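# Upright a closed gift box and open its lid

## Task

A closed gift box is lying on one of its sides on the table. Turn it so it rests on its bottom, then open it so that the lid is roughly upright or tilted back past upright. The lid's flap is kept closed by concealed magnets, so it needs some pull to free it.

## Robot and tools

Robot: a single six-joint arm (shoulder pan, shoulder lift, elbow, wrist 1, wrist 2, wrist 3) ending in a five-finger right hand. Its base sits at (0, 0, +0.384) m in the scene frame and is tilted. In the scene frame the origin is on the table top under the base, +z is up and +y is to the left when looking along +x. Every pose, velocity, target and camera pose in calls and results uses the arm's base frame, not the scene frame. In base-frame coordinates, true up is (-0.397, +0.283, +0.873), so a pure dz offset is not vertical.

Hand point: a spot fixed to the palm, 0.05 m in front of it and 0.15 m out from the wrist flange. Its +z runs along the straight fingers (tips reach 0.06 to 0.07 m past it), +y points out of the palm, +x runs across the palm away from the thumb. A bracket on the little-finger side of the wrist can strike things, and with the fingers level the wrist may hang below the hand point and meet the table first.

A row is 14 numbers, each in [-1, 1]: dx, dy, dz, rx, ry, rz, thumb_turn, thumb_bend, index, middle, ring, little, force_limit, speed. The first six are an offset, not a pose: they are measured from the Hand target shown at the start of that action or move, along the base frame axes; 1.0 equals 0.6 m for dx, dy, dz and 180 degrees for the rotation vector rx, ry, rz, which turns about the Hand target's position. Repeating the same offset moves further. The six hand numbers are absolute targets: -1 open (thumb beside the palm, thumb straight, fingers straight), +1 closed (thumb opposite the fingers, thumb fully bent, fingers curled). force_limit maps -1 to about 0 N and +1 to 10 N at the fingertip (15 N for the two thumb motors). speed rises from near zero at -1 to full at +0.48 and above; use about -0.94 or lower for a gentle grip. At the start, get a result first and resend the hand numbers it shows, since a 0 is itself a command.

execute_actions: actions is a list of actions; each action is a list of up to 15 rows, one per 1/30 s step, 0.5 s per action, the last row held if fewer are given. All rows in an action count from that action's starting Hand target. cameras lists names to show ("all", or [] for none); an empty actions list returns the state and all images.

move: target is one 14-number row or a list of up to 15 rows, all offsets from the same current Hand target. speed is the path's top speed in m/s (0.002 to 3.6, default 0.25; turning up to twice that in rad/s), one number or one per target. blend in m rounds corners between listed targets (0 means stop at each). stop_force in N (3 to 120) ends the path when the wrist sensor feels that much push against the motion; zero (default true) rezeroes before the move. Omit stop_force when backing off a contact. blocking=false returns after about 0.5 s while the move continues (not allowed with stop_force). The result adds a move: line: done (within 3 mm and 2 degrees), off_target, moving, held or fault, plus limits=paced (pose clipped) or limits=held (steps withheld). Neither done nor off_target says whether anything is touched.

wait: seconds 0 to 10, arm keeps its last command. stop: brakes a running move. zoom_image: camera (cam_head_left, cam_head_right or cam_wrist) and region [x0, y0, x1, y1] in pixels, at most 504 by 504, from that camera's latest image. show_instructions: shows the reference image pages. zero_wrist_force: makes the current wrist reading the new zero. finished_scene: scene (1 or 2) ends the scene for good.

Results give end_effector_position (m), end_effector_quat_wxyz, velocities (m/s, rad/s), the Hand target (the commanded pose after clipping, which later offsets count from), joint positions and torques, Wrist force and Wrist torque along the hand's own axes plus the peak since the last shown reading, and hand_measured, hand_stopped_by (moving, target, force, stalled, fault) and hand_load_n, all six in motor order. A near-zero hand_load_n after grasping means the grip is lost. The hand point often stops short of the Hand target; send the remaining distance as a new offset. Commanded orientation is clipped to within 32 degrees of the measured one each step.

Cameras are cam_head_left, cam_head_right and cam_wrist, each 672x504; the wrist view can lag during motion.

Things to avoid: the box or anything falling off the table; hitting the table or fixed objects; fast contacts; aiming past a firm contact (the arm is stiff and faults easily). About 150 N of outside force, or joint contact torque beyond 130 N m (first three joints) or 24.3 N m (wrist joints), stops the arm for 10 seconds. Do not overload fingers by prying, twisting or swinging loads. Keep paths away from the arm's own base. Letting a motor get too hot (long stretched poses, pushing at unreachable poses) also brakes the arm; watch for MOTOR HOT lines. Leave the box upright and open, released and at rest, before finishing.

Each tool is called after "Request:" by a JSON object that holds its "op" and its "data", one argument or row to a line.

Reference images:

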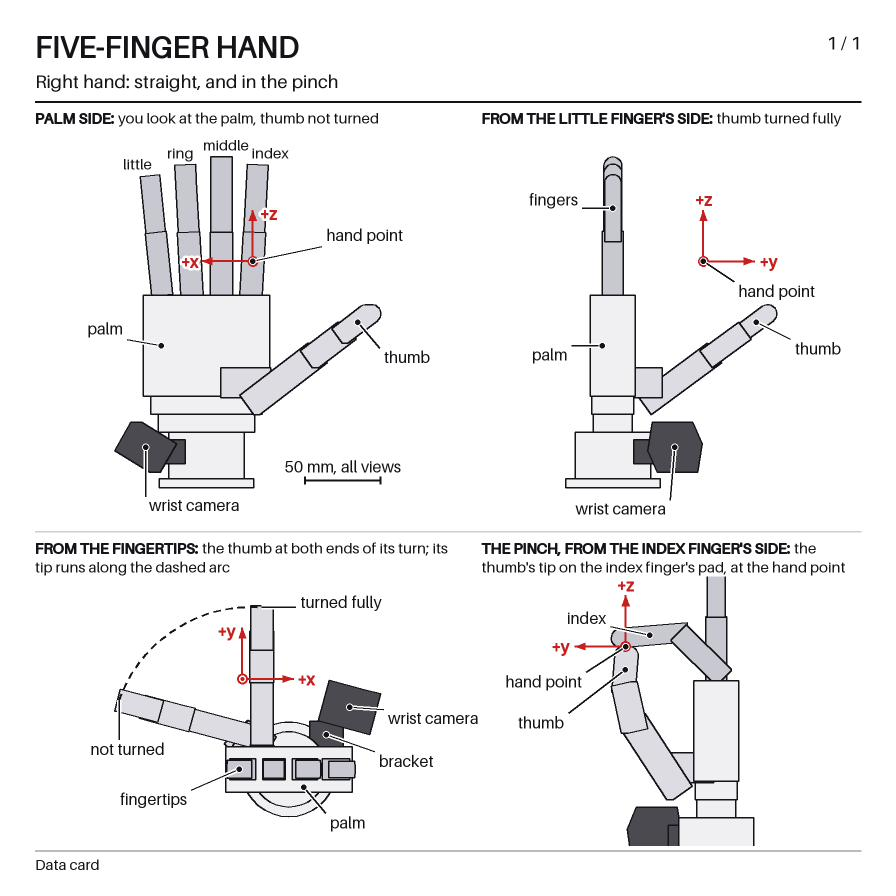

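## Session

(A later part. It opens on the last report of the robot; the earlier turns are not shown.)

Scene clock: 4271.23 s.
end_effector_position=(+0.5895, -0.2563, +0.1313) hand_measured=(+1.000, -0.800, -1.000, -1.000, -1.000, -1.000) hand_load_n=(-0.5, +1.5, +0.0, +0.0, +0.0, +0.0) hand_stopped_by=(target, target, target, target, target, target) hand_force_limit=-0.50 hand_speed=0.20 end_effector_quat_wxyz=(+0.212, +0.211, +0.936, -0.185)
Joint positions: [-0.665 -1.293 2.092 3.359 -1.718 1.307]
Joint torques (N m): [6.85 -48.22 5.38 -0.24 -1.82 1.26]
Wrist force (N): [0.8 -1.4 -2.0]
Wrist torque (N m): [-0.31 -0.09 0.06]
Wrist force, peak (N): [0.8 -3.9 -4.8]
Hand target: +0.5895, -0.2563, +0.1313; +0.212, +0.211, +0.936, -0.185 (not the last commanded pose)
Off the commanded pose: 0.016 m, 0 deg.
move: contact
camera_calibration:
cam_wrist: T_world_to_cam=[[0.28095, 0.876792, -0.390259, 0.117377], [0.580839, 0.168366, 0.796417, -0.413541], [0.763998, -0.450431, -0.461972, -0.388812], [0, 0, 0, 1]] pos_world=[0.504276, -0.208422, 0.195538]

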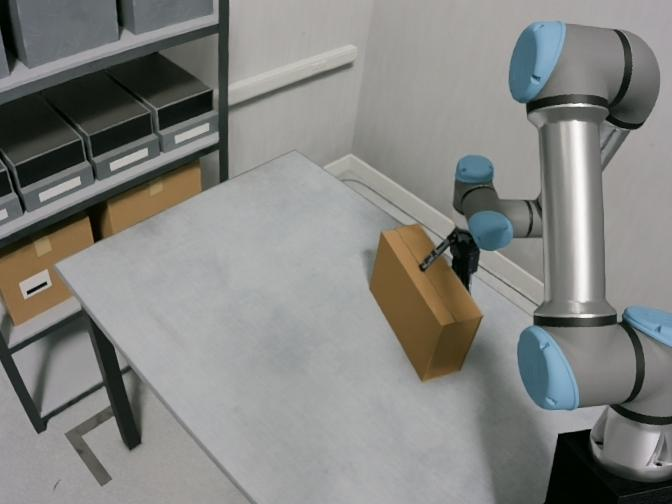

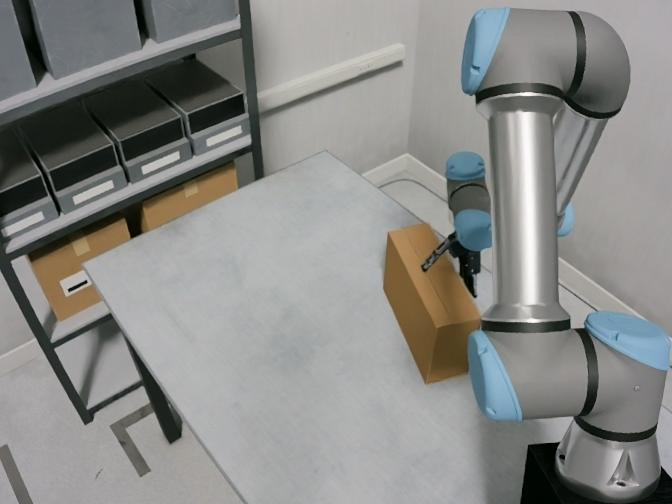

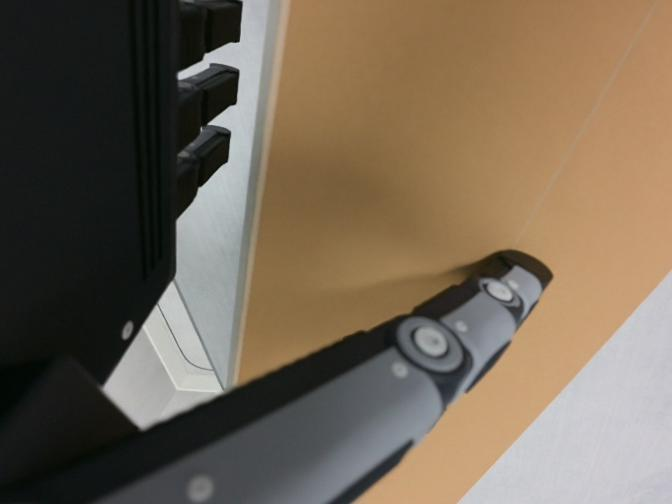

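Request:
{"op": "move", "data": {
  "target": [
    [-0.0040, 0.0028, 0.0087, 0, 0, 0, 1, -0.8, -1, -1, -1, -1, -0.5, 0.2],
    [0.0018, 0.0165, 0.0069, 0, 0, 0, 1, -0.8, -1, -1, -1, -1, -0.5, 0.2]
  ],
  "speed": 0.03
}}

Request:
{"op": "move", "data": {
  "target": [0.0165, -0.0118, -0.0364, 0, 0, 0, 1, -0.8, -1, -1, -1, -1, -0.5, 0.2],
  "speed": 0.01,
  "stop_force": 3,
  "cameras": ["all"]
}}

Scene clock: 4290.33 s.
end_effector_position=(+0.5905, -0.2466, +0.1355) hand_measured=(+1.000, -0.800, -1.000, -1.000, -1.000, -1.000) hand_load_n=(+0.0, +0.0, +0.0, +0.0, +0.0, +0.0) hand_stopped_by=(target, target, target, target, target, target) hand_force_limit=-0.50 hand_speed=0.20 end_effector_quat_wxyz=(+0.212, +0.211, +0.936, -0.185)
Joint positions: [-0.648 -1.307 2.096 3.371 -1.727 1.322]
Joint torques (N m): [10.52 -26.65 5.05 -0.34 -2.22 2.47]
Wrist force (N): [0.5 -1.5 0.5]
Wrist torque (N m): [-0.31 -0.12 -0.02]
Wrist force, peak (N): [0.8 -1.9 -2.6]
Hand target: +0.5906, -0.2464, +0.1355; +0.212, +0.211, +0.936, -0.185
Off the commanded pose: 0.000 m, 0 deg.
move: done

Scene clock: 4292.40 s.
end_effector_position=(+0.5936, -0.2486, +0.1287) hand_measured=(+1.000, -0.800, -1.000, -1.000, -1.000, -1.000) hand_load_n=(-0.5, +0.5, +0.0, +0.0, +0.0, +0.5) hand_stopped_by=(target, target, target, target, target, target) hand_force_limit=-0.50 hand_speed=0.20 end_effector_quat_wxyz=(+0.212, +0.211, +0.936, -0.185)
Joint positions: [-0.647 -1.287 2.092 3.355 -1.727 1.323]
Joint torques (N m): [10.1 -48.12 5.55 -0.07 -0.61 1.89]
Wrist force (N): [0.9 -2.9 -2.1]
Wrist torque (N m): [-0.39 -0.13 -0.02]
Wrist force, peak (N): [1.3 -5.1 -6.0]
Hand target: +0.5936, -0.2486, +0.1287; +0.212, +0.211, +0.936, -0.185 (not the last commanded pose)
Off the commanded pose: 0.017 m, 0 deg.
move: contact
camera_calibration:
cam_wrist: T_world_to_cam=[[0.281017, 0.876753, -0.3903, 0.108386], [0.580851, 0.168359, 0.796409, -0.415075], [0.763964, -0.450511, -0.461951, -0.389726], [0, 0, 0, 1]] pos_world=[0.508376, -0.200722, 0.192838]

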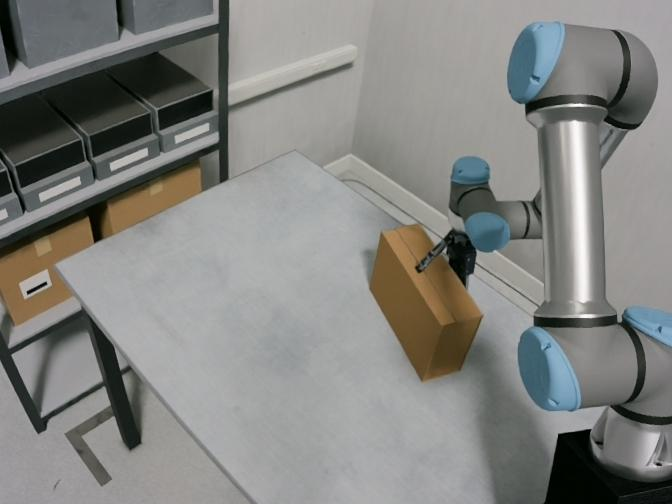

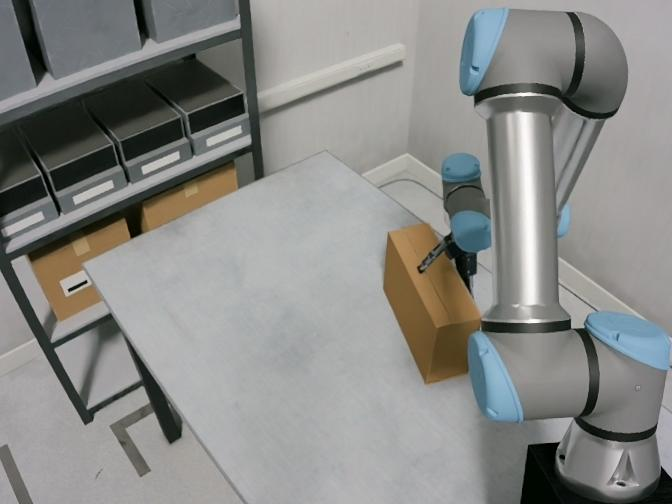

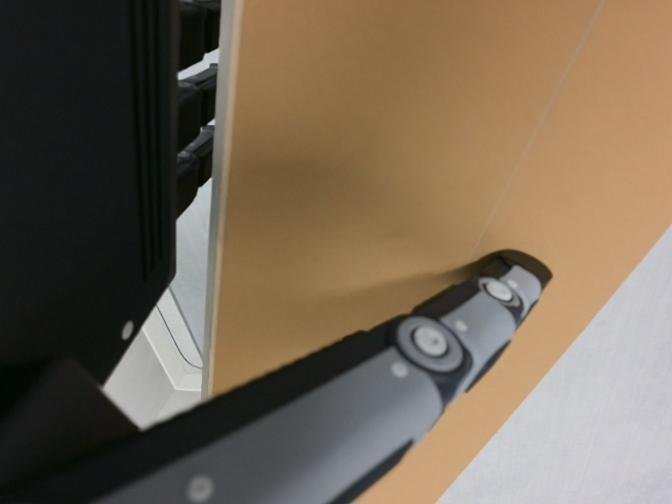

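Request:
{"op": "move", "data": {
  "target": [-0.0031, -0.0097, -0.0003, 0, 0, 0, 1, -0.8, -1, -1, -1, -1, -0.5, 0.2],
  "speed": 0.006,
  "stop_force": 6,
  "cameras": ["cam_head_left", "cam_wrist"]
}}

Scene clock: 4414.50 s.
end_effector_position=(+0.5925, -0.2522, +0.1286) hand_measured=(+1.000, -0.802, -1.000, -1.000, -1.000, -1.000) hand_load_n=(-0.5, +8.5, +0.0, +0.0, +0.0, +0.0) hand_stopped_by=(target, target, target, target, target, target) hand_force_limit=-0.50 hand_speed=0.20 end_effector_quat_wxyz=(+0.212, +0.211, +0.936, -0.185)
Joint positions: [-0.654 -1.286 2.091 3.354 -1.723 1.317]
Joint torques (N m): [10.15 -38.87 -8.85 -0.22 -3.45 2.39]
Wrist force (N): [1.1 2.2 -5.8]
Wrist torque (N m): [-0.28 -0.08 0.14]
Wrist force, peak (N): [0.9 1.7 -7.1]
Hand target: +0.5925, -0.2522, +0.1286; +0.212, +0.211, +0.936, -0.185 (not the last commanded pose)
Off the commanded pose: 0.002 m, 0 deg.
move: contact
camera_calibration:
cam_wrist: T_world_to_cam=[[0.28098, 0.876775, -0.390276, 0.111831], [0.580778, 0.168401, 0.796453, -0.413713], [0.764034, -0.450451, -0.461894, -0.390588], [0, 0, 0, 1]] pos_world=[0.507275, -0.204321, 0.192738]
Images, in order (width x height): cam_head_left 672x504, cam_wrist 672x504.

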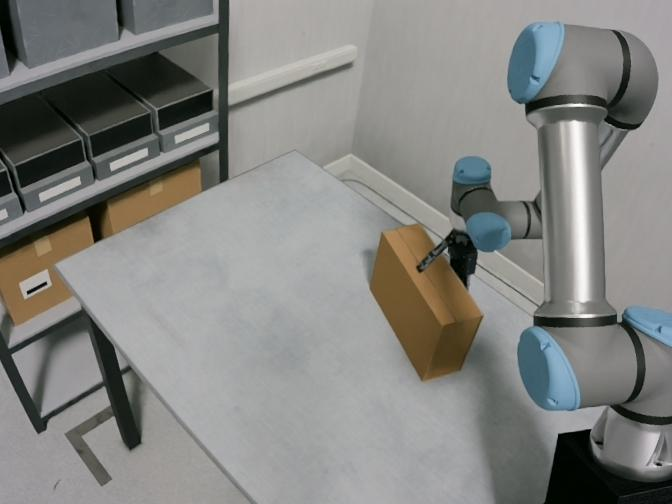

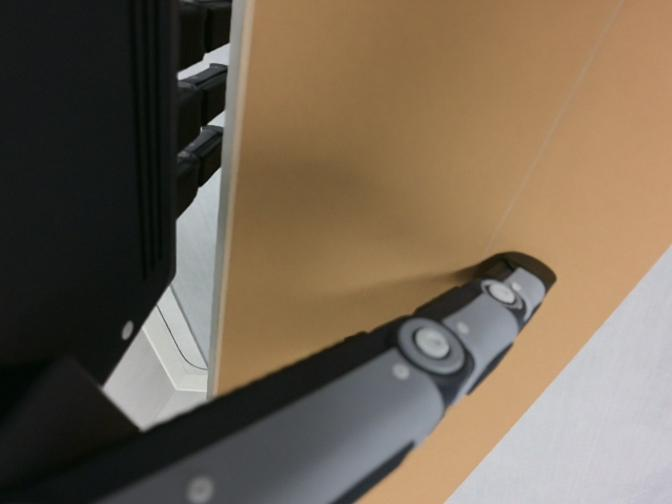

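Request:
{"op": "zoom_image", "data": {
  "camera": "cam_wrist",
  "region": [420, 190, 600, 320]
}}

Request:
{"op": "zoom_image", "data": {
  "camera": "cam_head_left",
  "region": [390, 230, 470, 300]
}}

Scaled by 2.800 from the camera's 672x504 image, which has a finer 960x720 frame.

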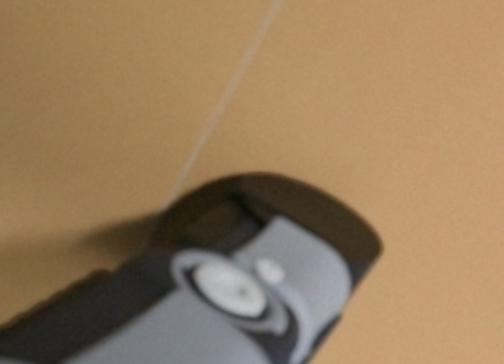

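Scaled by 6.300 from the camera's 672x504 image, which has a finer 960x720 frame.

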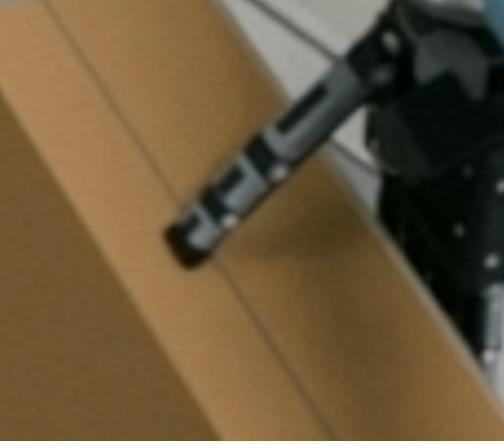

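Request:
{"op": "move", "data": {
  "target": [-0.0038, -0.0092, 0.0012, 0, 0, 0, 1, -0.8, -1, -1, -1, -1, -0.5, 0.2],
  "speed": 0.006,
  "stop_force": 8,
  "cameras": ["cam_head_left", "cam_wrist"]
}}

Scene clock: 4430.60 s.
end_effector_position=(+0.5902, -0.2577, +0.1293) hand_measured=(+1.000, -0.802, -1.000, -1.000, -1.000, -1.000) hand_load_n=(+0.5, +9.0, +0.0, +0.0, +0.0, +0.0) hand_stopped_by=(target, target, target, target, target, target) hand_force_limit=-0.50 hand_speed=0.20 end_effector_quat_wxyz=(+0.212, +0.211, +0.936, -0.185)
Joint positions: [-0.666 -1.287 2.091 3.354 -1.717 1.306]
Joint torques (N m): [-3.11 -46.26 -20.63 -0.08 0.34 -2.81]
Wrist force (N): [0.8 2.2 -6.2]
Wrist torque (N m): [-0.34 -0.06 0.14]
Wrist force, peak (N): [1.0 2.1 -7.3]
Hand target: +0.5902, -0.2577, +0.1293; +0.212, +0.211, +0.936, -0.185
Off the commanded pose: 0.000 m, 0 deg.
move: done
camera_calibration:
cam_wrist: T_world_to_cam=[[0.28095, 0.876792, -0.390259, 0.117588], [0.580839, 0.168366, 0.796417, -0.41204], [0.763998, -0.450431, -0.461972, -0.390948], [0, 0, 0, 1]] pos_world=[0.504976, -0.209822, 0.193438]
Images, in order (width x height): cam_head_left 672x504, cam_wrist 672x504.

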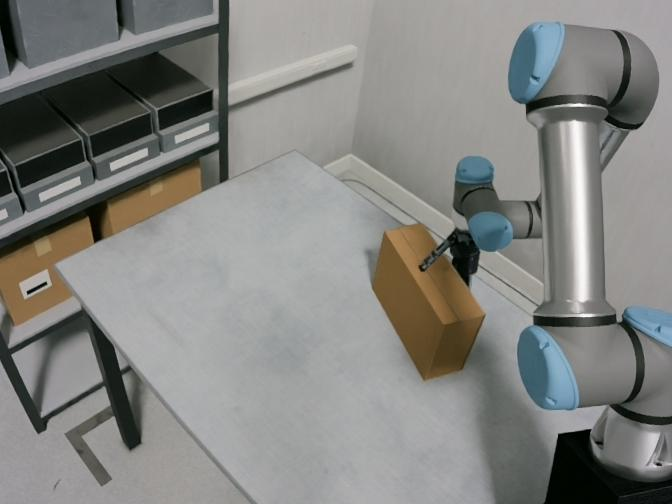

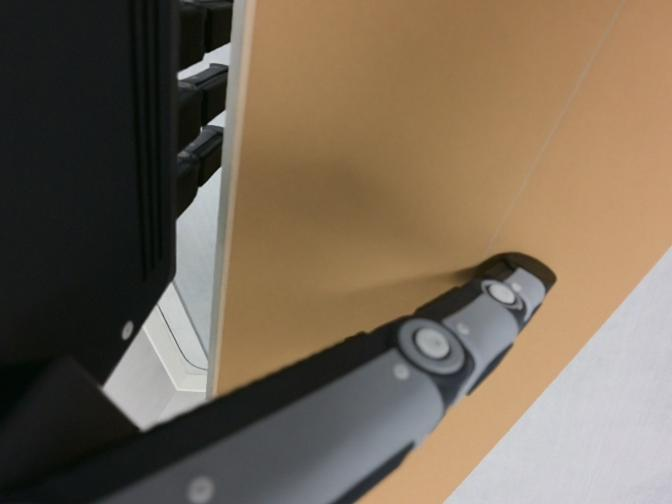

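Request:
{"op": "move", "data": {
  "target": [
    [-0.0066, 0.0047, 0.0146, 0, 0, 0, 1, -0.8, -1, -1, -1, -1, -0.5, 0.2],
    [-0.0993, 0.0709, 0.2183, 0, 0, 0, 1, -0.8, -1, -1, -1, -1, -0.5, 0.2]
  ],
  "speed": [0.03, 0.12],
  "blend": 0.005
}}

Request:
{"op": "move", "data": {
  "target": [0, 0, 0, -0.1985, 0.1418, 0.4365, 1, -0.8, -1, -1, -1, -1, -0.5, 0.2],
  "speed": 0.3
}}

Request:
{"op": "move", "data": {
  "target": [0, 0, 0, -0.1985, 0.1418, 0.4365, 1, -0.8, -1, -1, -1, -1, -0.5, 0.2],
  "speed": 0.3,
  "cameras": ["cam_head_left", "cam_wrist"]
}}

Scene clock: 4593.63 s.
end_effector_position=(+0.5307, -0.2152, +0.2601) hand_measured=(+1.000, -0.800, -1.000, -1.000, -1.000, -1.000) hand_load_n=(+0.0, +0.0, +0.0, +0.0, +0.0, +0.0) hand_stopped_by=(target, target, target, target, target, target) hand_force_limit=-0.50 hand_speed=0.20 end_effector_quat_wxyz=(+0.212, +0.211, +0.936, -0.185)
Joint positions: [-0.675 -1.66 2.1 3.717 -1.712 1.299]
Joint torques (N m): [-0.57 -43.05 -29.01 -0.61 1.52 -3.03]
Wrist force (N): [0.9 -1.1 0.1]
Wrist torque (N m): [-0.21 -0.15 0.09]
Wrist force, peak (N): [0.9 2.0 -7.1]
Hand target: +0.5306, -0.2152, +0.2603; +0.212, +0.211, +0.936, -0.185
Off the commanded pose: 0.000 m, 0 deg.
move: done

Scene clock: 4597.07 s.
end_effector_position=(+0.5306, -0.2152, +0.2603) hand_measured=(+1.000, -0.800, -1.000, -1.000, -1.000, -1.000) hand_load_n=(+0.0, +0.0, +0.0, +0.0, +0.0, +0.0) hand_stopped_by=(target, target, target, target, target, target) hand_force_limit=-0.50 hand_speed=0.20 end_effector_quat_wxyz=(+0.136, -0.525, +0.783, -0.305)
Joint positions: [-0.679 -1.557 1.963 3.63 -1.496 -0.264]
Joint torques (N m): [11.38 -25.61 -29.28 -0.54 2.08 -2.92]
Wrist force (N): [0.5 -1.2 0.3]
Wrist torque (N m): [-0.24 -0.12 0.11]
Wrist force, peak (N): [1.0 -1.6 0.0]
Hand target: +0.5306, -0.2152, +0.2603; +0.136, -0.525, +0.783, -0.305
Off the commanded pose: 0.000 m, 0 deg.
move: done

Scene clock: 4600.50 s.
end_effector_position=(+0.5306, -0.2152, +0.2603) hand_measured=(+1.000, -0.800, -1.000, -1.000, -1.000, -1.000) hand_load_n=(+0.0, +0.0, +0.0, +0.0, +0.0, +0.0) hand_stopped_by=(target, target, target, target, target, target) hand_force_limit=-0.50 hand_speed=0.20 end_effector_quat_wxyz=(+0.020, +0.954, -0.171, +0.246)
Joint positions: [-0.572 -1.558 1.912 3.88 -1.423 -1.752]
Joint torques (N m): [13.12 -48.36 -4.36 -0.42 0.28 -2.88]
Wrist force (N): [0.3 -1.2 0.0]
Wrist torque (N m): [-0.22 -0.07 0.09]
Wrist force, peak (N): [0.8 -1.4 0.4]
Hand target: +0.5306, -0.2152, +0.2603; +0.020, +0.954, -0.171, +0.246
Off the commanded pose: 0.000 m, 0 deg.
move: done
camera_calibration:
cam_wrist: T_world_to_cam=[[-0.119417, -0.99223, 0.0349109, -0.152152], [-0.987624, 0.122316, 0.0981671, 0.515097], [-0.101675, -0.022756, -0.994557, 0.424226], [0, 0, 0, 1]] pos_world=[0.533686, -0.204321, 0.376664]
Images, in order (width x height): cam_head_left 672x504, cam_wrist 672x504.

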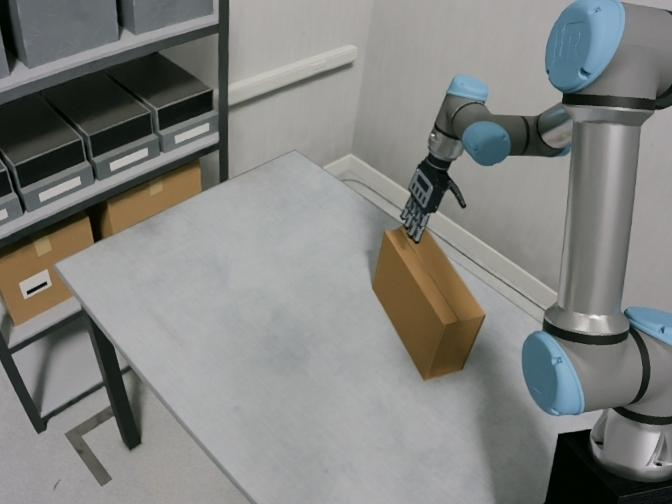

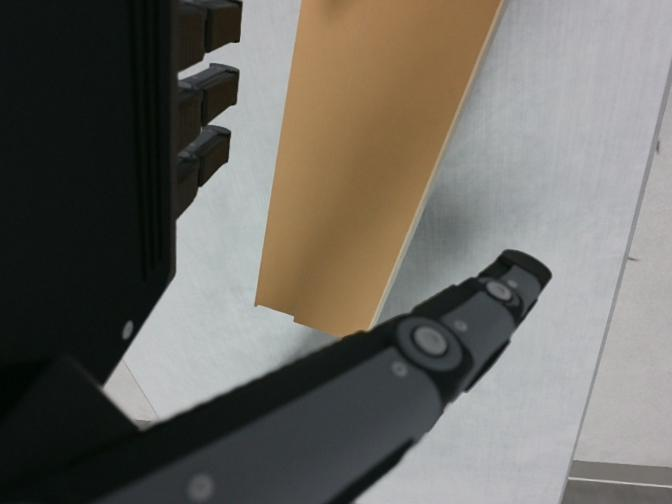

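Request:
{"op": "move", "data": {
  "target": [0, 0, 0, 0.2198, -0.0464, 0.1149, 1, -1, -0.34, -0.58, -0.48, -0.5, -0.5, 0.2],
  "speed": 0.2,
  "cameras": ["all"]
}}

Scene clock: 4618.87 s.
end_effector_position=(+0.5306, -0.2152, +0.2603) hand_measured=(+1.000, -1.000, -0.340, -0.580, -0.480, -0.500) hand_load_n=(+0.0, +0.0, +0.0, +0.0, +0.0, -0.5) hand_stopped_by=(target, target, target, target, target, target) hand_force_limit=-0.50 hand_speed=0.20 end_effector_quat_wxyz=(-0.358, +0.899, -0.074, +0.241)
Joint positions: [-0.901 -1.449 1.675 4.758 -0.71 -2.432]
Joint torques (N m): [-2.98 -29.64 -30.94 0.68 2.7 -2.96]
Wrist force (N): [1.5 -0.8 0.1]
Wrist torque (N m): [0.02 -0.31 0.18]
Wrist force, peak (N): [1.4 -1.1 -0.2]
Hand target: +0.5306, -0.2152, +0.2603; -0.358, +0.899, -0.074, +0.241
Off the commanded pose: 0.000 m, 0 deg.
move: done
camera_calibration:
cam_wrist: T_world_to_cam=[[0.25806, -0.762174, -0.593714, -0.139328], [-0.963356, -0.249525, -0.0984006, 0.473411], [-0.0731482, 0.597351, -0.798637, 0.491533], [0, 0, 0, 1]] pos_world=[0.527973, -0.281681, 0.35642]

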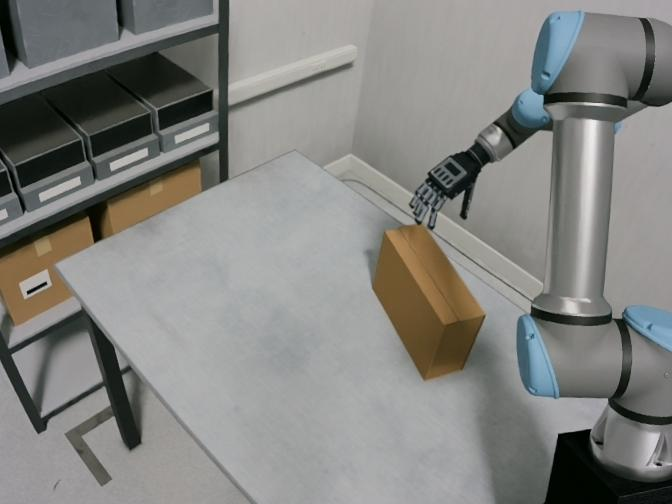

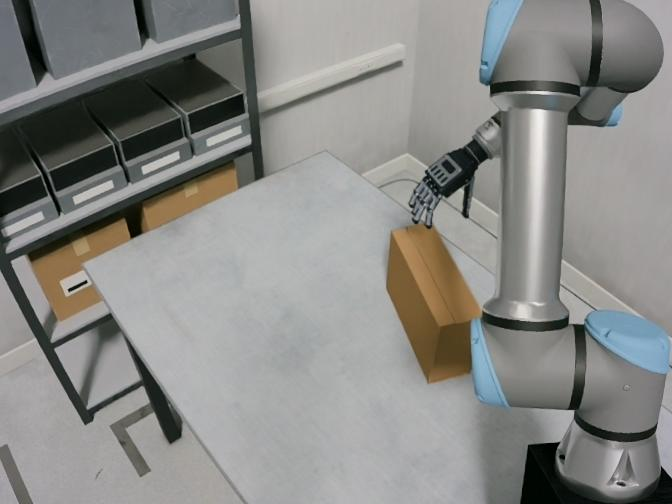

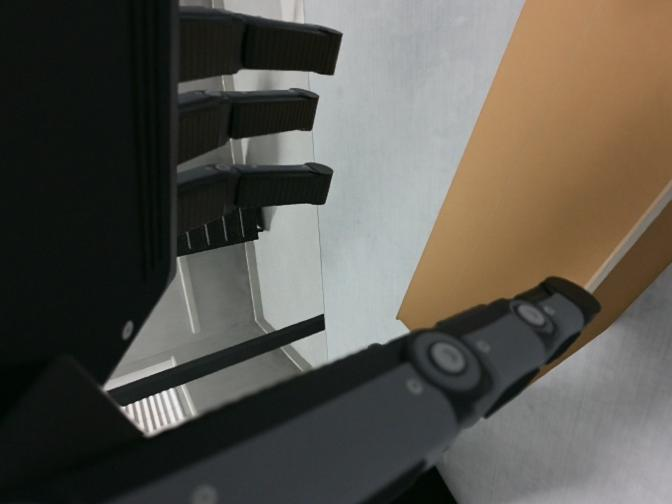

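Request:
{"op": "zoom_image", "data": {
  "camera": "cam_head_left",
  "region": [360, 160, 500, 265]
}}

Request:
{"op": "zoom_image", "data": {
  "camera": "cam_head_left",
  "region": [360, 290, 500, 395]
}}

Scaled by 3.600 from the camera's 672x504 image, which has a finer 960x720 frame.

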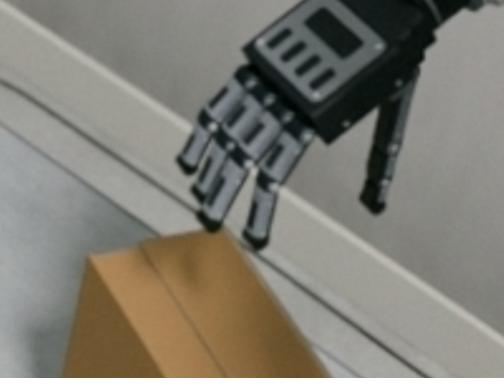

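Scaled by 3.600 from the camera's 672x504 image, which has a finer 960x720 frame.

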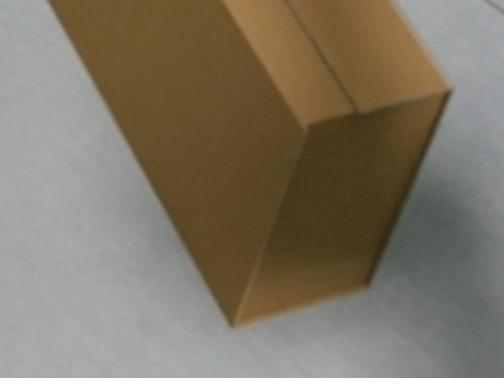

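Request:
{"op": "move", "data": {
  "target": [0.0748, -0.0534, -0.1644, 0, 0, 0, 1, -1, -0.34, -0.58, -0.48, -0.5, -0.5, 0.2],
  "speed": 0.06,
  "cameras": ["all"]
}}

Scene clock: 4677.33 s.
end_effector_position=(+0.5754, -0.2471, +0.1618) hand_measured=(+1.000, -1.000, -0.340, -0.580, -0.480, -0.500) hand_load_n=(+0.0, +0.0, +0.0, +0.0, +0.0, +0.0) hand_stopped_by=(target, target, target, target, target, target) hand_force_limit=-0.50 hand_speed=0.20 end_effector_quat_wxyz=(-0.358, +0.899, -0.074, +0.241)
Joint positions: [-0.875 -1.245 1.692 4.506 -0.704 -2.394]
Joint torques (N m): [8.86 -33.21 -26.31 -2.82 2.64 2.72]
Wrist force (N): [1.2 -0.5 0.3]
Wrist torque (N m): [0.04 -0.25 0.09]
Wrist force, peak (N): [1.7 -0.5 0.3]
Hand target: +0.5755, -0.2472, +0.1616; -0.358, +0.899, -0.074, +0.241
Off the commanded pose: 0.000 m, 0 deg.
move: done
camera_calibration:
cam_wrist: T_world_to_cam=[[0.258217, -0.761988, -0.593885, -0.233748], [-0.963306, -0.249686, -0.0984773, 0.498833], [-0.0732462, 0.597521, -0.798501, 0.435334], [0, 0, 0, 1]] pos_world=[0.572773, -0.313683, 0.257919]

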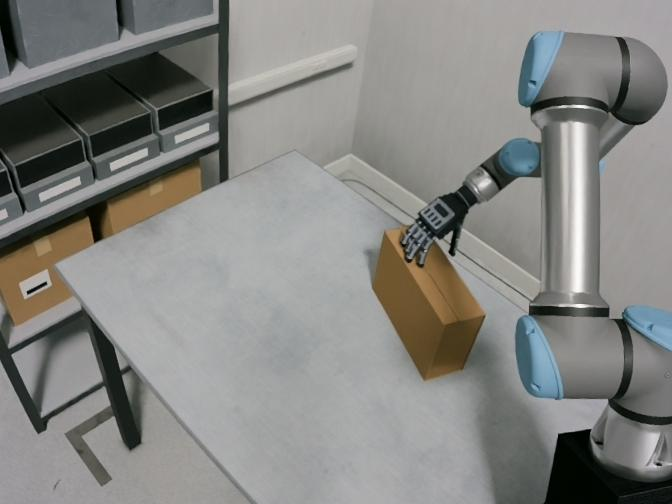

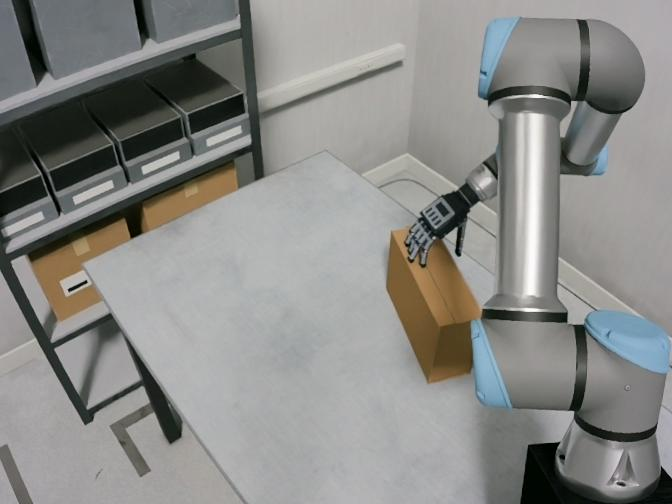

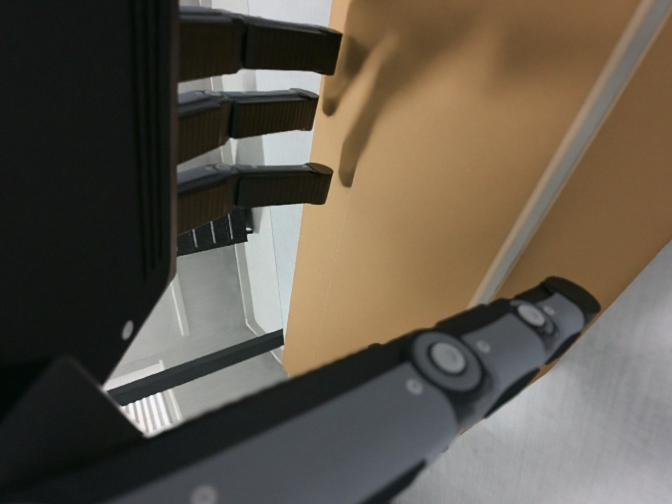

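Request:
{"op": "move", "data": {
  "target": [0.0106, -0.0076, -0.0233, 0, 0, 0, 1, -1, -0.34, -0.58, -0.48, -0.5, -0.5, 0.2],
  "speed": 0.008,
  "stop_force": 4,
  "cameras": ["cam_head_left", "cam_wrist"]
}}

Request:
{"op": "zoom_image", "data": {
  "camera": "cam_head_left",
  "region": [380, 200, 480, 280]
}}

Request:
{"op": "zoom_image", "data": {
  "camera": "cam_wrist",
  "region": [200, 0, 500, 260]
}}

Scene clock: 4685.03 s.
end_effector_position=(+0.5772, -0.2484, +0.1580) hand_measured=(+1.000, -1.000, -0.340, -0.580, -0.480, -0.500) hand_load_n=(+0.0, +0.0, +0.0, +0.0, +0.5, -0.5) hand_stopped_by=(target, target, target, target, target, target) hand_force_limit=-0.50 hand_speed=0.20 end_effector_quat_wxyz=(-0.358, +0.899, -0.074, +0.241)
Joint positions: [-0.874 -1.236 1.691 4.498 -0.703 -2.392]
Joint torques (N m): [-3.02 -53.93 -2.56 0.78 -1.51 -2.62]
Wrist force (N): [-0.1 -4.1 -3.0]
Wrist torque (N m): [0.10 -0.19 -0.08]
Wrist force, peak (N): [-1.0 -7.9 -6.0]
Hand target: +0.5772, -0.2484, +0.1580; -0.358, +0.899, -0.074, +0.241 (not the last commanded pose)
Off the commanded pose: 0.012 m, 0 deg.
move: contact
camera_calibration:
cam_wrist: T_world_to_cam=[[0.258278, -0.762019, -0.593818, -0.237522], [-0.96329, -0.249745, -0.0984917, 0.499844], [-0.0732504, 0.597456, -0.798549, 0.433203], [0, 0, 0, 1]] pos_world=[0.574574, -0.314983, 0.254119]
Images, in order (width x height): cam_head_left 672x504, cam_wrist 672x504.

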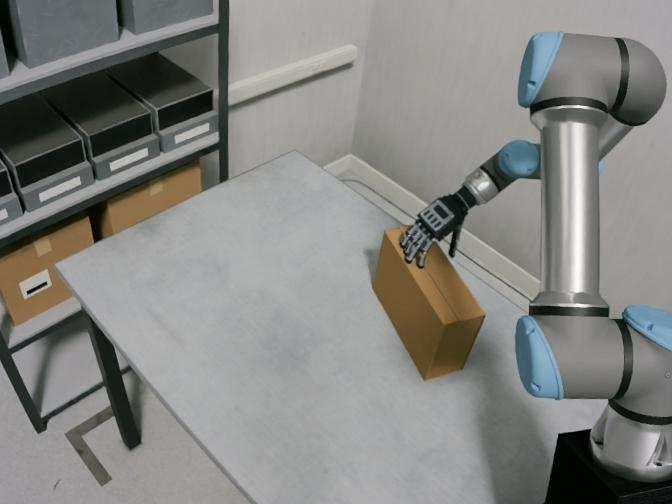

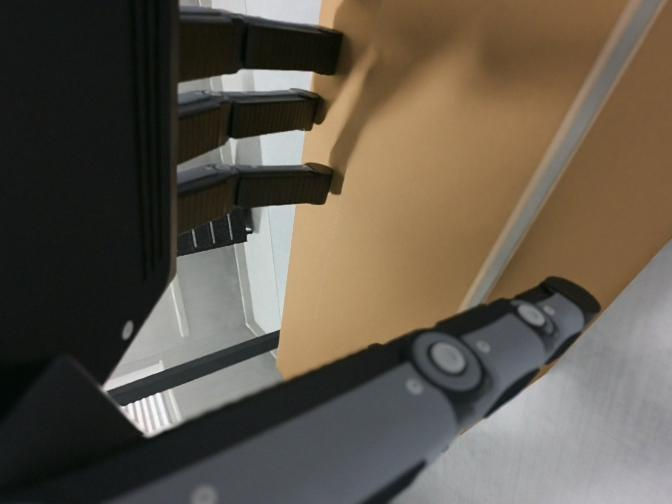

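Scaled by 5.040 from the camera's 672x504 image, which has a finer 960x720 frame.

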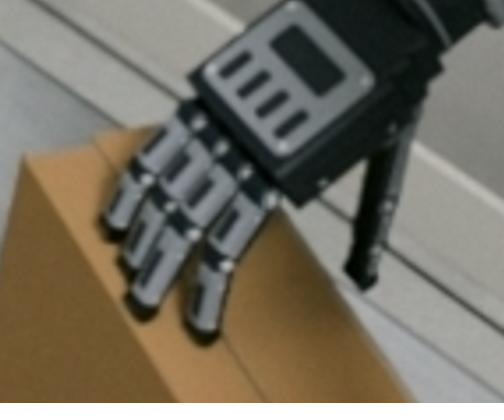

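Scaled by 1.680 from the camera's 672x504 image, which has a finer 960x720 frame.

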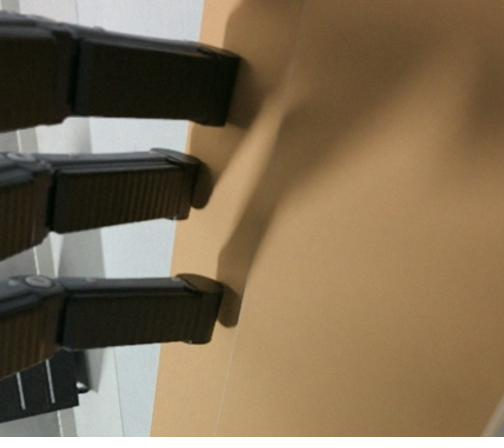

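Request:
{"op": "move", "data": {
  "target": [-0.0132, 0.0095, 0.0291, -0.0415, -0.0904, 0.0105, 1, -1, -0.34, -0.54, -0.7, -0.7, -0.5, 0.2],
  "speed": 0.06
}}

Request:
{"op": "move", "data": {
  "target": [0.0198, -0.0142, -0.0437, 0, 0, 0, 1, -1, -0.34, -0.54, -0.7, -0.7, -0.5, 0.2],
  "speed": 0.01,
  "stop_force": 4,
  "cameras": ["cam_head_left", "cam_wrist"]
}}

Request:
{"op": "zoom_image", "data": {
  "camera": "cam_head_left",
  "region": [380, 200, 480, 280]
}}

Request:
{"op": "zoom_image", "data": {
  "camera": "cam_wrist",
  "region": [200, 0, 500, 260]
}}

Scene clock: 4721.30 s.
end_effector_position=(+0.5693, -0.2427, +0.1754) hand_measured=(+1.000, -1.000, -0.340, -0.546, -0.700, -0.700) hand_load_n=(+0.0, +0.0, +0.0, +0.0, +0.0, +0.0) hand_stopped_by=(target, target, target, force, target, target) hand_force_limit=-0.50 hand_speed=0.20 end_effector_quat_wxyz=(-0.309, +0.879, +0.008, +0.364)
Joint positions: [-0.929 -1.364 1.91 4.278 -0.579 -2.578]
Joint torques (N m): [-4 -50.31 1.06 -2.9 2.93 -3.09]
Wrist force (N): [1.2 -0.9 0.2]
Wrist torque (N m): [-0.04 -0.23 0.15]
Wrist force, peak (N): [1.1 -8.8 -0.7]
Hand target: +0.5693, -0.2427, +0.1754; -0.309, +0.879, +0.008, +0.364
Off the commanded pose: 0.000 m, 0 deg.
move: done

Scene clock: 4724.63 s.
end_effector_position=(+0.5774, -0.2485, +0.1576) hand_measured=(+1.000, -1.000, -0.340, -0.546, -0.700, -0.700) hand_load_n=(+0.0, +0.0, +0.5, +0.0, -0.5, +0.0) hand_stopped_by=(target, target, target, force, target, target) hand_force_limit=-0.50 hand_speed=0.20 end_effector_quat_wxyz=(-0.309, +0.879, +0.008, +0.364)
Joint positions: [-0.924 -1.318 1.907 4.226 -0.578 -2.568]
Joint torques (N m): [-3.16 -49.46 2.1 0.4 -1.25 -3.07]
Wrist force (N): [1.9 -3.8 -2.2]
Wrist torque (N m): [0.02 -0.32 0.10]
Wrist force, peak (N): [2.3 -7.3 -5.5]
Hand target: +0.5774, -0.2485, +0.1575; -0.309, +0.879, +0.008, +0.364 (not the last commanded pose)
Off the commanded pose: 0.010 m, 0 deg.
move: contact
camera_calibration:
cam_wrist: T_world_to_cam=[[0.425699, -0.81542, -0.392264, -0.379608], [-0.892993, -0.308594, -0.327617, 0.480773], [0.146096, 0.489755, -0.859532, 0.289146], [0, 0, 0, 1]] pos_world=[0.548683, -0.302787, 0.257134]
Images, in order (width x height): cam_head_left 672x504, cam_wrist 672x504.

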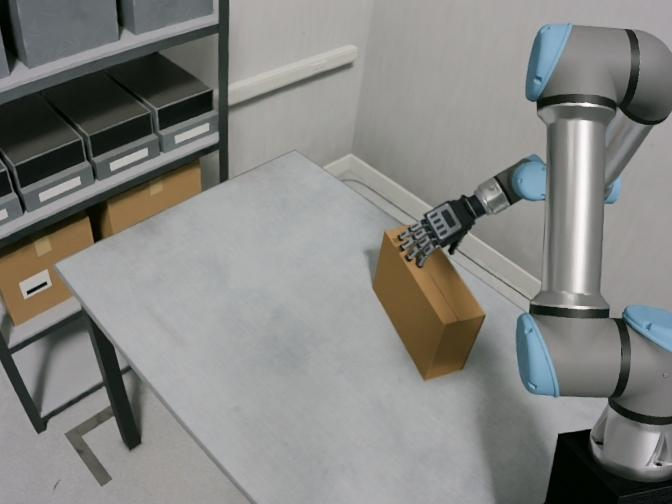

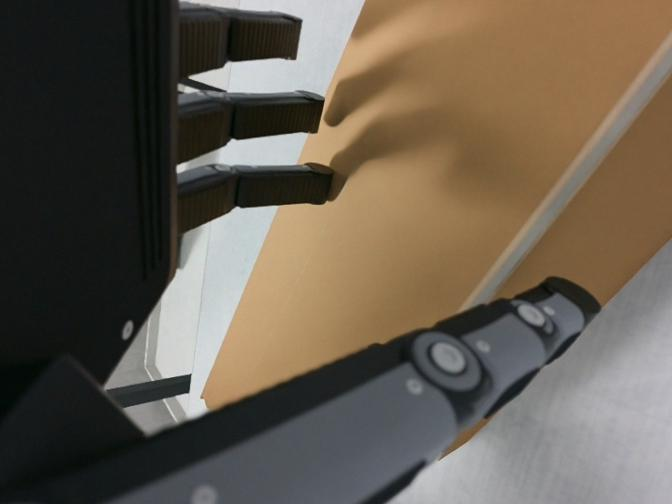

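Scaled by 5.040 from the camera's 672x504 image, which has a finer 960x720 frame.

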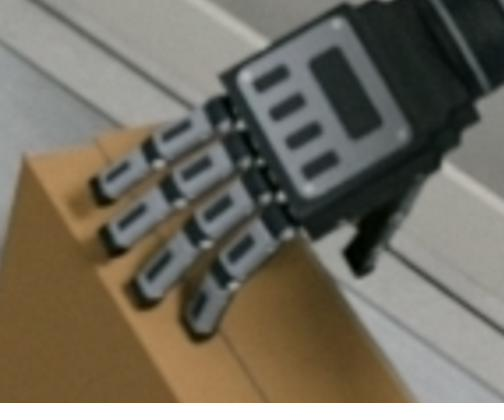

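Scaled by 1.680 from the camera's 672x504 image, which has a finer 960x720 frame.

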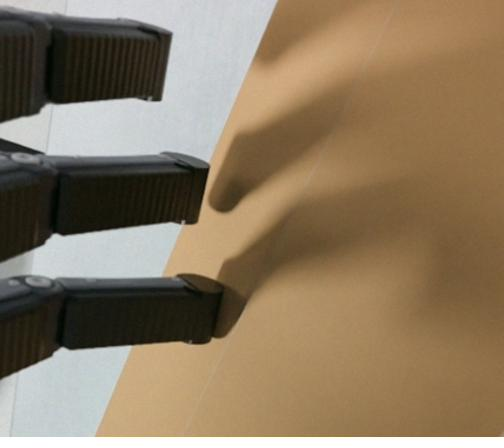

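Request:
{"op": "move", "data": {
  "target": [0.0010, -0.0007, -0.0022, 0, 0, 0, 1, -1, -0.34, -0.546, -0.7, -0.7, -0.5, 0.2],
  "speed": 0.006,
  "cameras": ["cam_wrist"]
}}

Request:
{"op": "zoom_image", "data": {
  "camera": "cam_wrist",
  "region": [260, 60, 400, 240]
}}

Scene clock: 4742.17 s.
end_effector_position=(+0.5779, -0.2489, +0.1563) hand_measured=(+1.000, -1.000, -0.340, -0.546, -0.700, -0.700) hand_load_n=(+0.0, +0.0, +1.0, +0.0, +0.0, +0.0) hand_stopped_by=(target, target, target, target, target, target) hand_force_limit=-0.50 hand_speed=0.20 end_effector_quat_wxyz=(-0.309, +0.879, +0.008, +0.364)
Joint positions: [-0.923 -1.315 1.907 4.222 -0.578 -2.567]
Joint torques (N m): [8.45 -17.49 -21.39 -4.22 0.12 1.75]
Wrist force (N): [2.2 -25.7 -19.8]
Wrist torque (N m): [0.40 -0.38 0.08]
Wrist force, peak (N): [2.2 -25.7 -19.8]
Hand target: +0.5780, -0.2489, +0.1562; -0.309, +0.879, +0.008, +0.364
Off the commanded pose: 0.000 m, 0 deg.
move: done
camera_calibration:
cam_wrist: T_world_to_cam=[[0.42567, -0.815411, -0.392313, -0.380548], [-0.893023, -0.308605, -0.327526, 0.480813], [0.145998, 0.489763, -0.859545, 0.288233], [0, 0, 0, 1]] pos_world=[0.549283, -0.303087, 0.255934]
Images, in order (width x height): cam_wrist 672x504.

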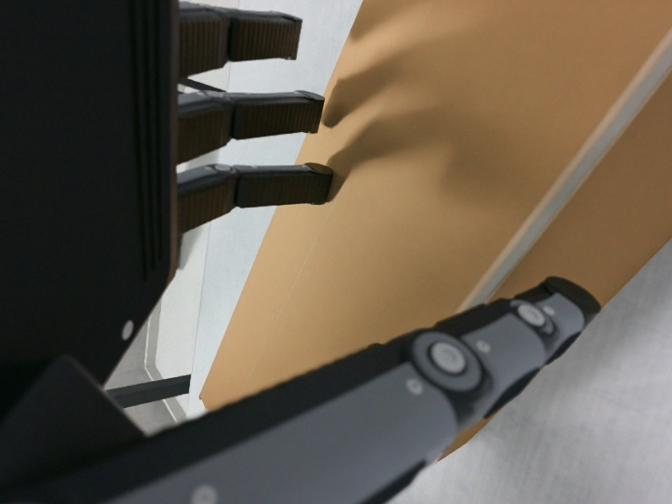

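Scaled by 2.800 from the camera's 672x504 image, which has a finer 960x720 frame.

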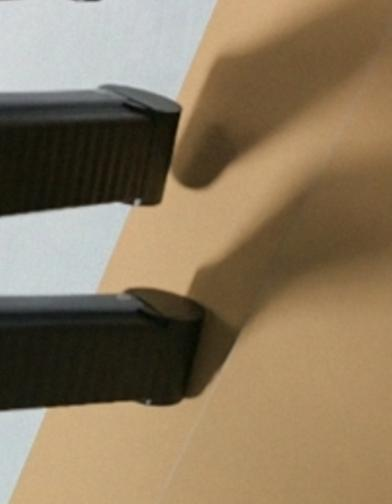

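Request:
{"op": "move", "data": {
  "target": [
    [-0.0020, 0.0014, 0.0044, 0, 0, 0, 1, -1, -0.34, -0.546, -0.7, -0.7, -0.5, 0.2],
    [-0.0132, 0.0095, 0.0291, 0.0323, 0.0703, -0.0082, 1, -1, -0.34, -0.5, -0.48, -0.5, -0.5, 0.2]
  ],
  "speed": [0.02, 0.06]
}}

Request:
{"op": "move", "data": {
  "target": [0.0198, -0.0142, -0.0437, 0, 0, 0, 1, -1, -0.34, -0.5, -0.48, -0.5, -0.5, 0.2],
  "speed": 0.008,
  "stop_force": 4,
  "cameras": ["cam_head_left", "cam_wrist"]
}}

Request:
{"op": "zoom_image", "data": {
  "camera": "cam_head_left",
  "region": [380, 200, 480, 280]
}}

Request:
{"op": "zoom_image", "data": {
  "camera": "cam_wrist",
  "region": [200, 0, 500, 260]
}}

Scene clock: 4773.30 s.
end_effector_position=(+0.5700, -0.2432, +0.1737) hand_measured=(+1.000, -1.000, -0.340, -0.500, -0.480, -0.500) hand_load_n=(+0.0, +0.0, +0.0, +0.0, +0.0, +0.0) hand_stopped_by=(target, target, target, target, target, target) hand_force_limit=-0.50 hand_speed=0.20 end_effector_quat_wxyz=(-0.348, +0.897, -0.056, +0.269)
Joint positions: [-0.888 -1.295 1.745 4.475 -0.679 -2.436]
Joint torques (N m): [8.82 -31.55 -26.41 0.81 -1.17 2.73]
Wrist force (N): [1.5 -0.2 -0.2]
Wrist torque (N m): [0.11 -0.29 0.12]
Wrist force, peak (N): [2.1 -29.6 -23.1]
Hand target: +0.5700, -0.2432, +0.1737; -0.348, +0.897, -0.056, +0.269
Off the commanded pose: 0.000 m, 0 deg.
move: done

Scene clock: 4776.70 s.
end_effector_position=(+0.5770, -0.2482, +0.1583) hand_measured=(+1.000, -1.000, -0.340, -0.500, -0.480, -0.500) hand_load_n=(+0.0, -0.5, +0.0, +0.5, +0.0, +0.0) hand_stopped_by=(target, target, target, target, target, target) hand_force_limit=-0.50 hand_speed=0.20 end_effector_quat_wxyz=(-0.348, +0.897, -0.056, +0.269)
Joint positions: [-0.884 -1.26 1.742 4.438 -0.678 -2.43]
Joint torques (N m): [-3.09 -52.27 -4.88 0.62 -1.44 -2.55]
Wrist force (N): [0.3 -3.7 -3.0]
Wrist torque (N m): [0.15 -0.29 0.01]
Wrist force, peak (N): [-0.2 -8.6 -6.3]
Hand target: +0.5770, -0.2482, +0.1583; -0.348, +0.897, -0.056, +0.269 (not the last commanded pose)
Off the commanded pose: 0.012 m, 0 deg.
move: contact
camera_calibration:
cam_wrist: T_world_to_cam=[[0.300133, -0.776547, -0.553981, -0.271192], [-0.953532, -0.260321, -0.151693, 0.499954], [-0.0264161, 0.573767, -0.818593, 0.403692], [0, 0, 0, 1]] pos_world=[0.56878, -0.31207, 0.256063]
Images, in order (width x height): cam_head_left 672x504, cam_wrist 672x504.

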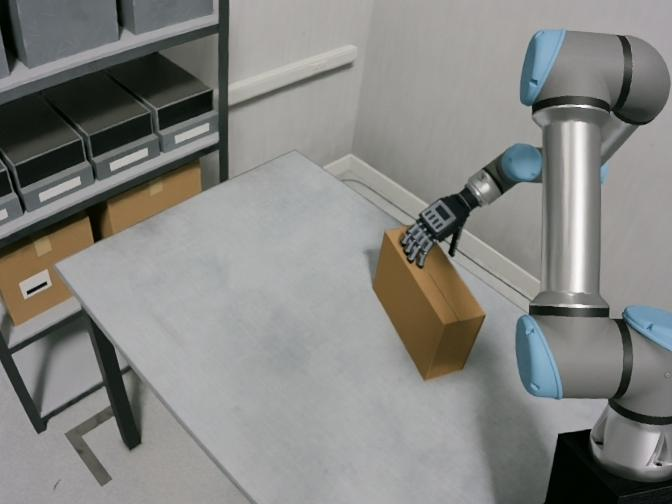

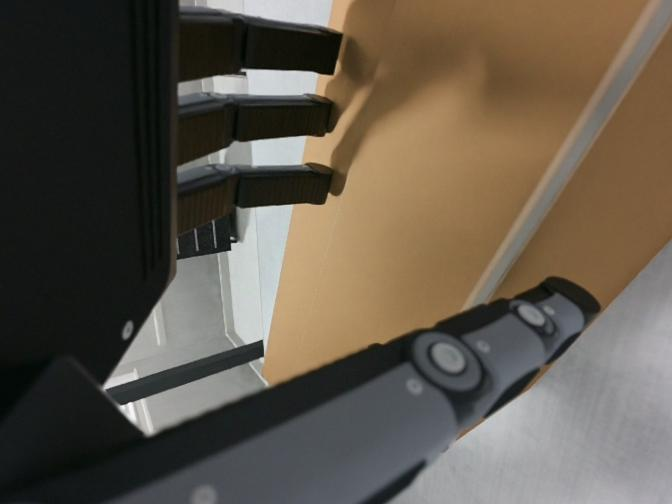

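Scaled by 5.040 from the camera's 672x504 image, which has a finer 960x720 frame.

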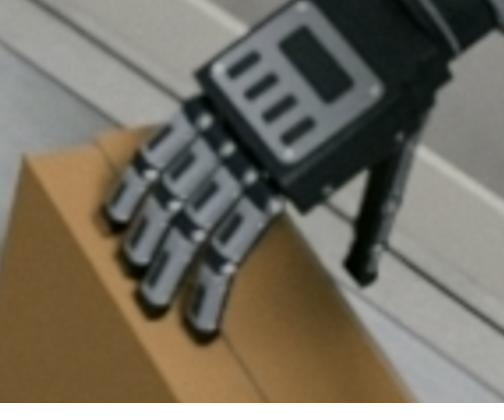

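Scaled by 1.680 from the camera's 672x504 image, which has a finer 960x720 frame.

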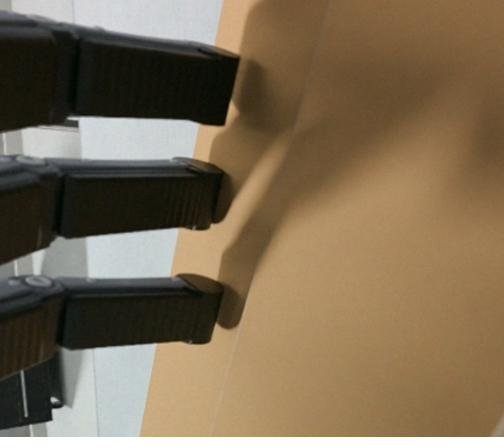

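Request:
{"op": "move", "data": {
  "target": [0.0005, -0.0004, -0.0011, 0, 0, 0, 1, -1, -0.34, -0.5, -0.48, -0.5, -0.5, 0.2],
  "speed": 0.006
}}

Scene clock: 4786.53 s.
end_effector_position=(+0.5772, -0.2484, +0.1577) hand_measured=(+1.000, -1.000, -0.340, -0.500, -0.480, -0.500) hand_load_n=(+0.0, +0.0, +0.0, +6.0, +0.0, +0.0) hand_stopped_by=(target, target, target, target, target, target) hand_force_limit=-0.50 hand_speed=0.20 end_effector_quat_wxyz=(-0.348, +0.897, -0.056, +0.269)
Joint positions: [-0.884 -1.258 1.742 4.436 -0.678 -2.43]
Joint torques (N m): [8.57 -25.66 -24.57 -3.79 -0.45 2.43]
Wrist force (N): [-1.2 -15.3 -10.6]
Wrist torque (N m): [0.42 -0.19 -0.31]
Wrist force, peak (N): [-1.0 -15.8 -10.8]
Hand target: +0.5773, -0.2485, +0.1577; -0.348, +0.897, -0.056, +0.269
Off the commanded pose: 0.000 m, 0 deg.
move: done


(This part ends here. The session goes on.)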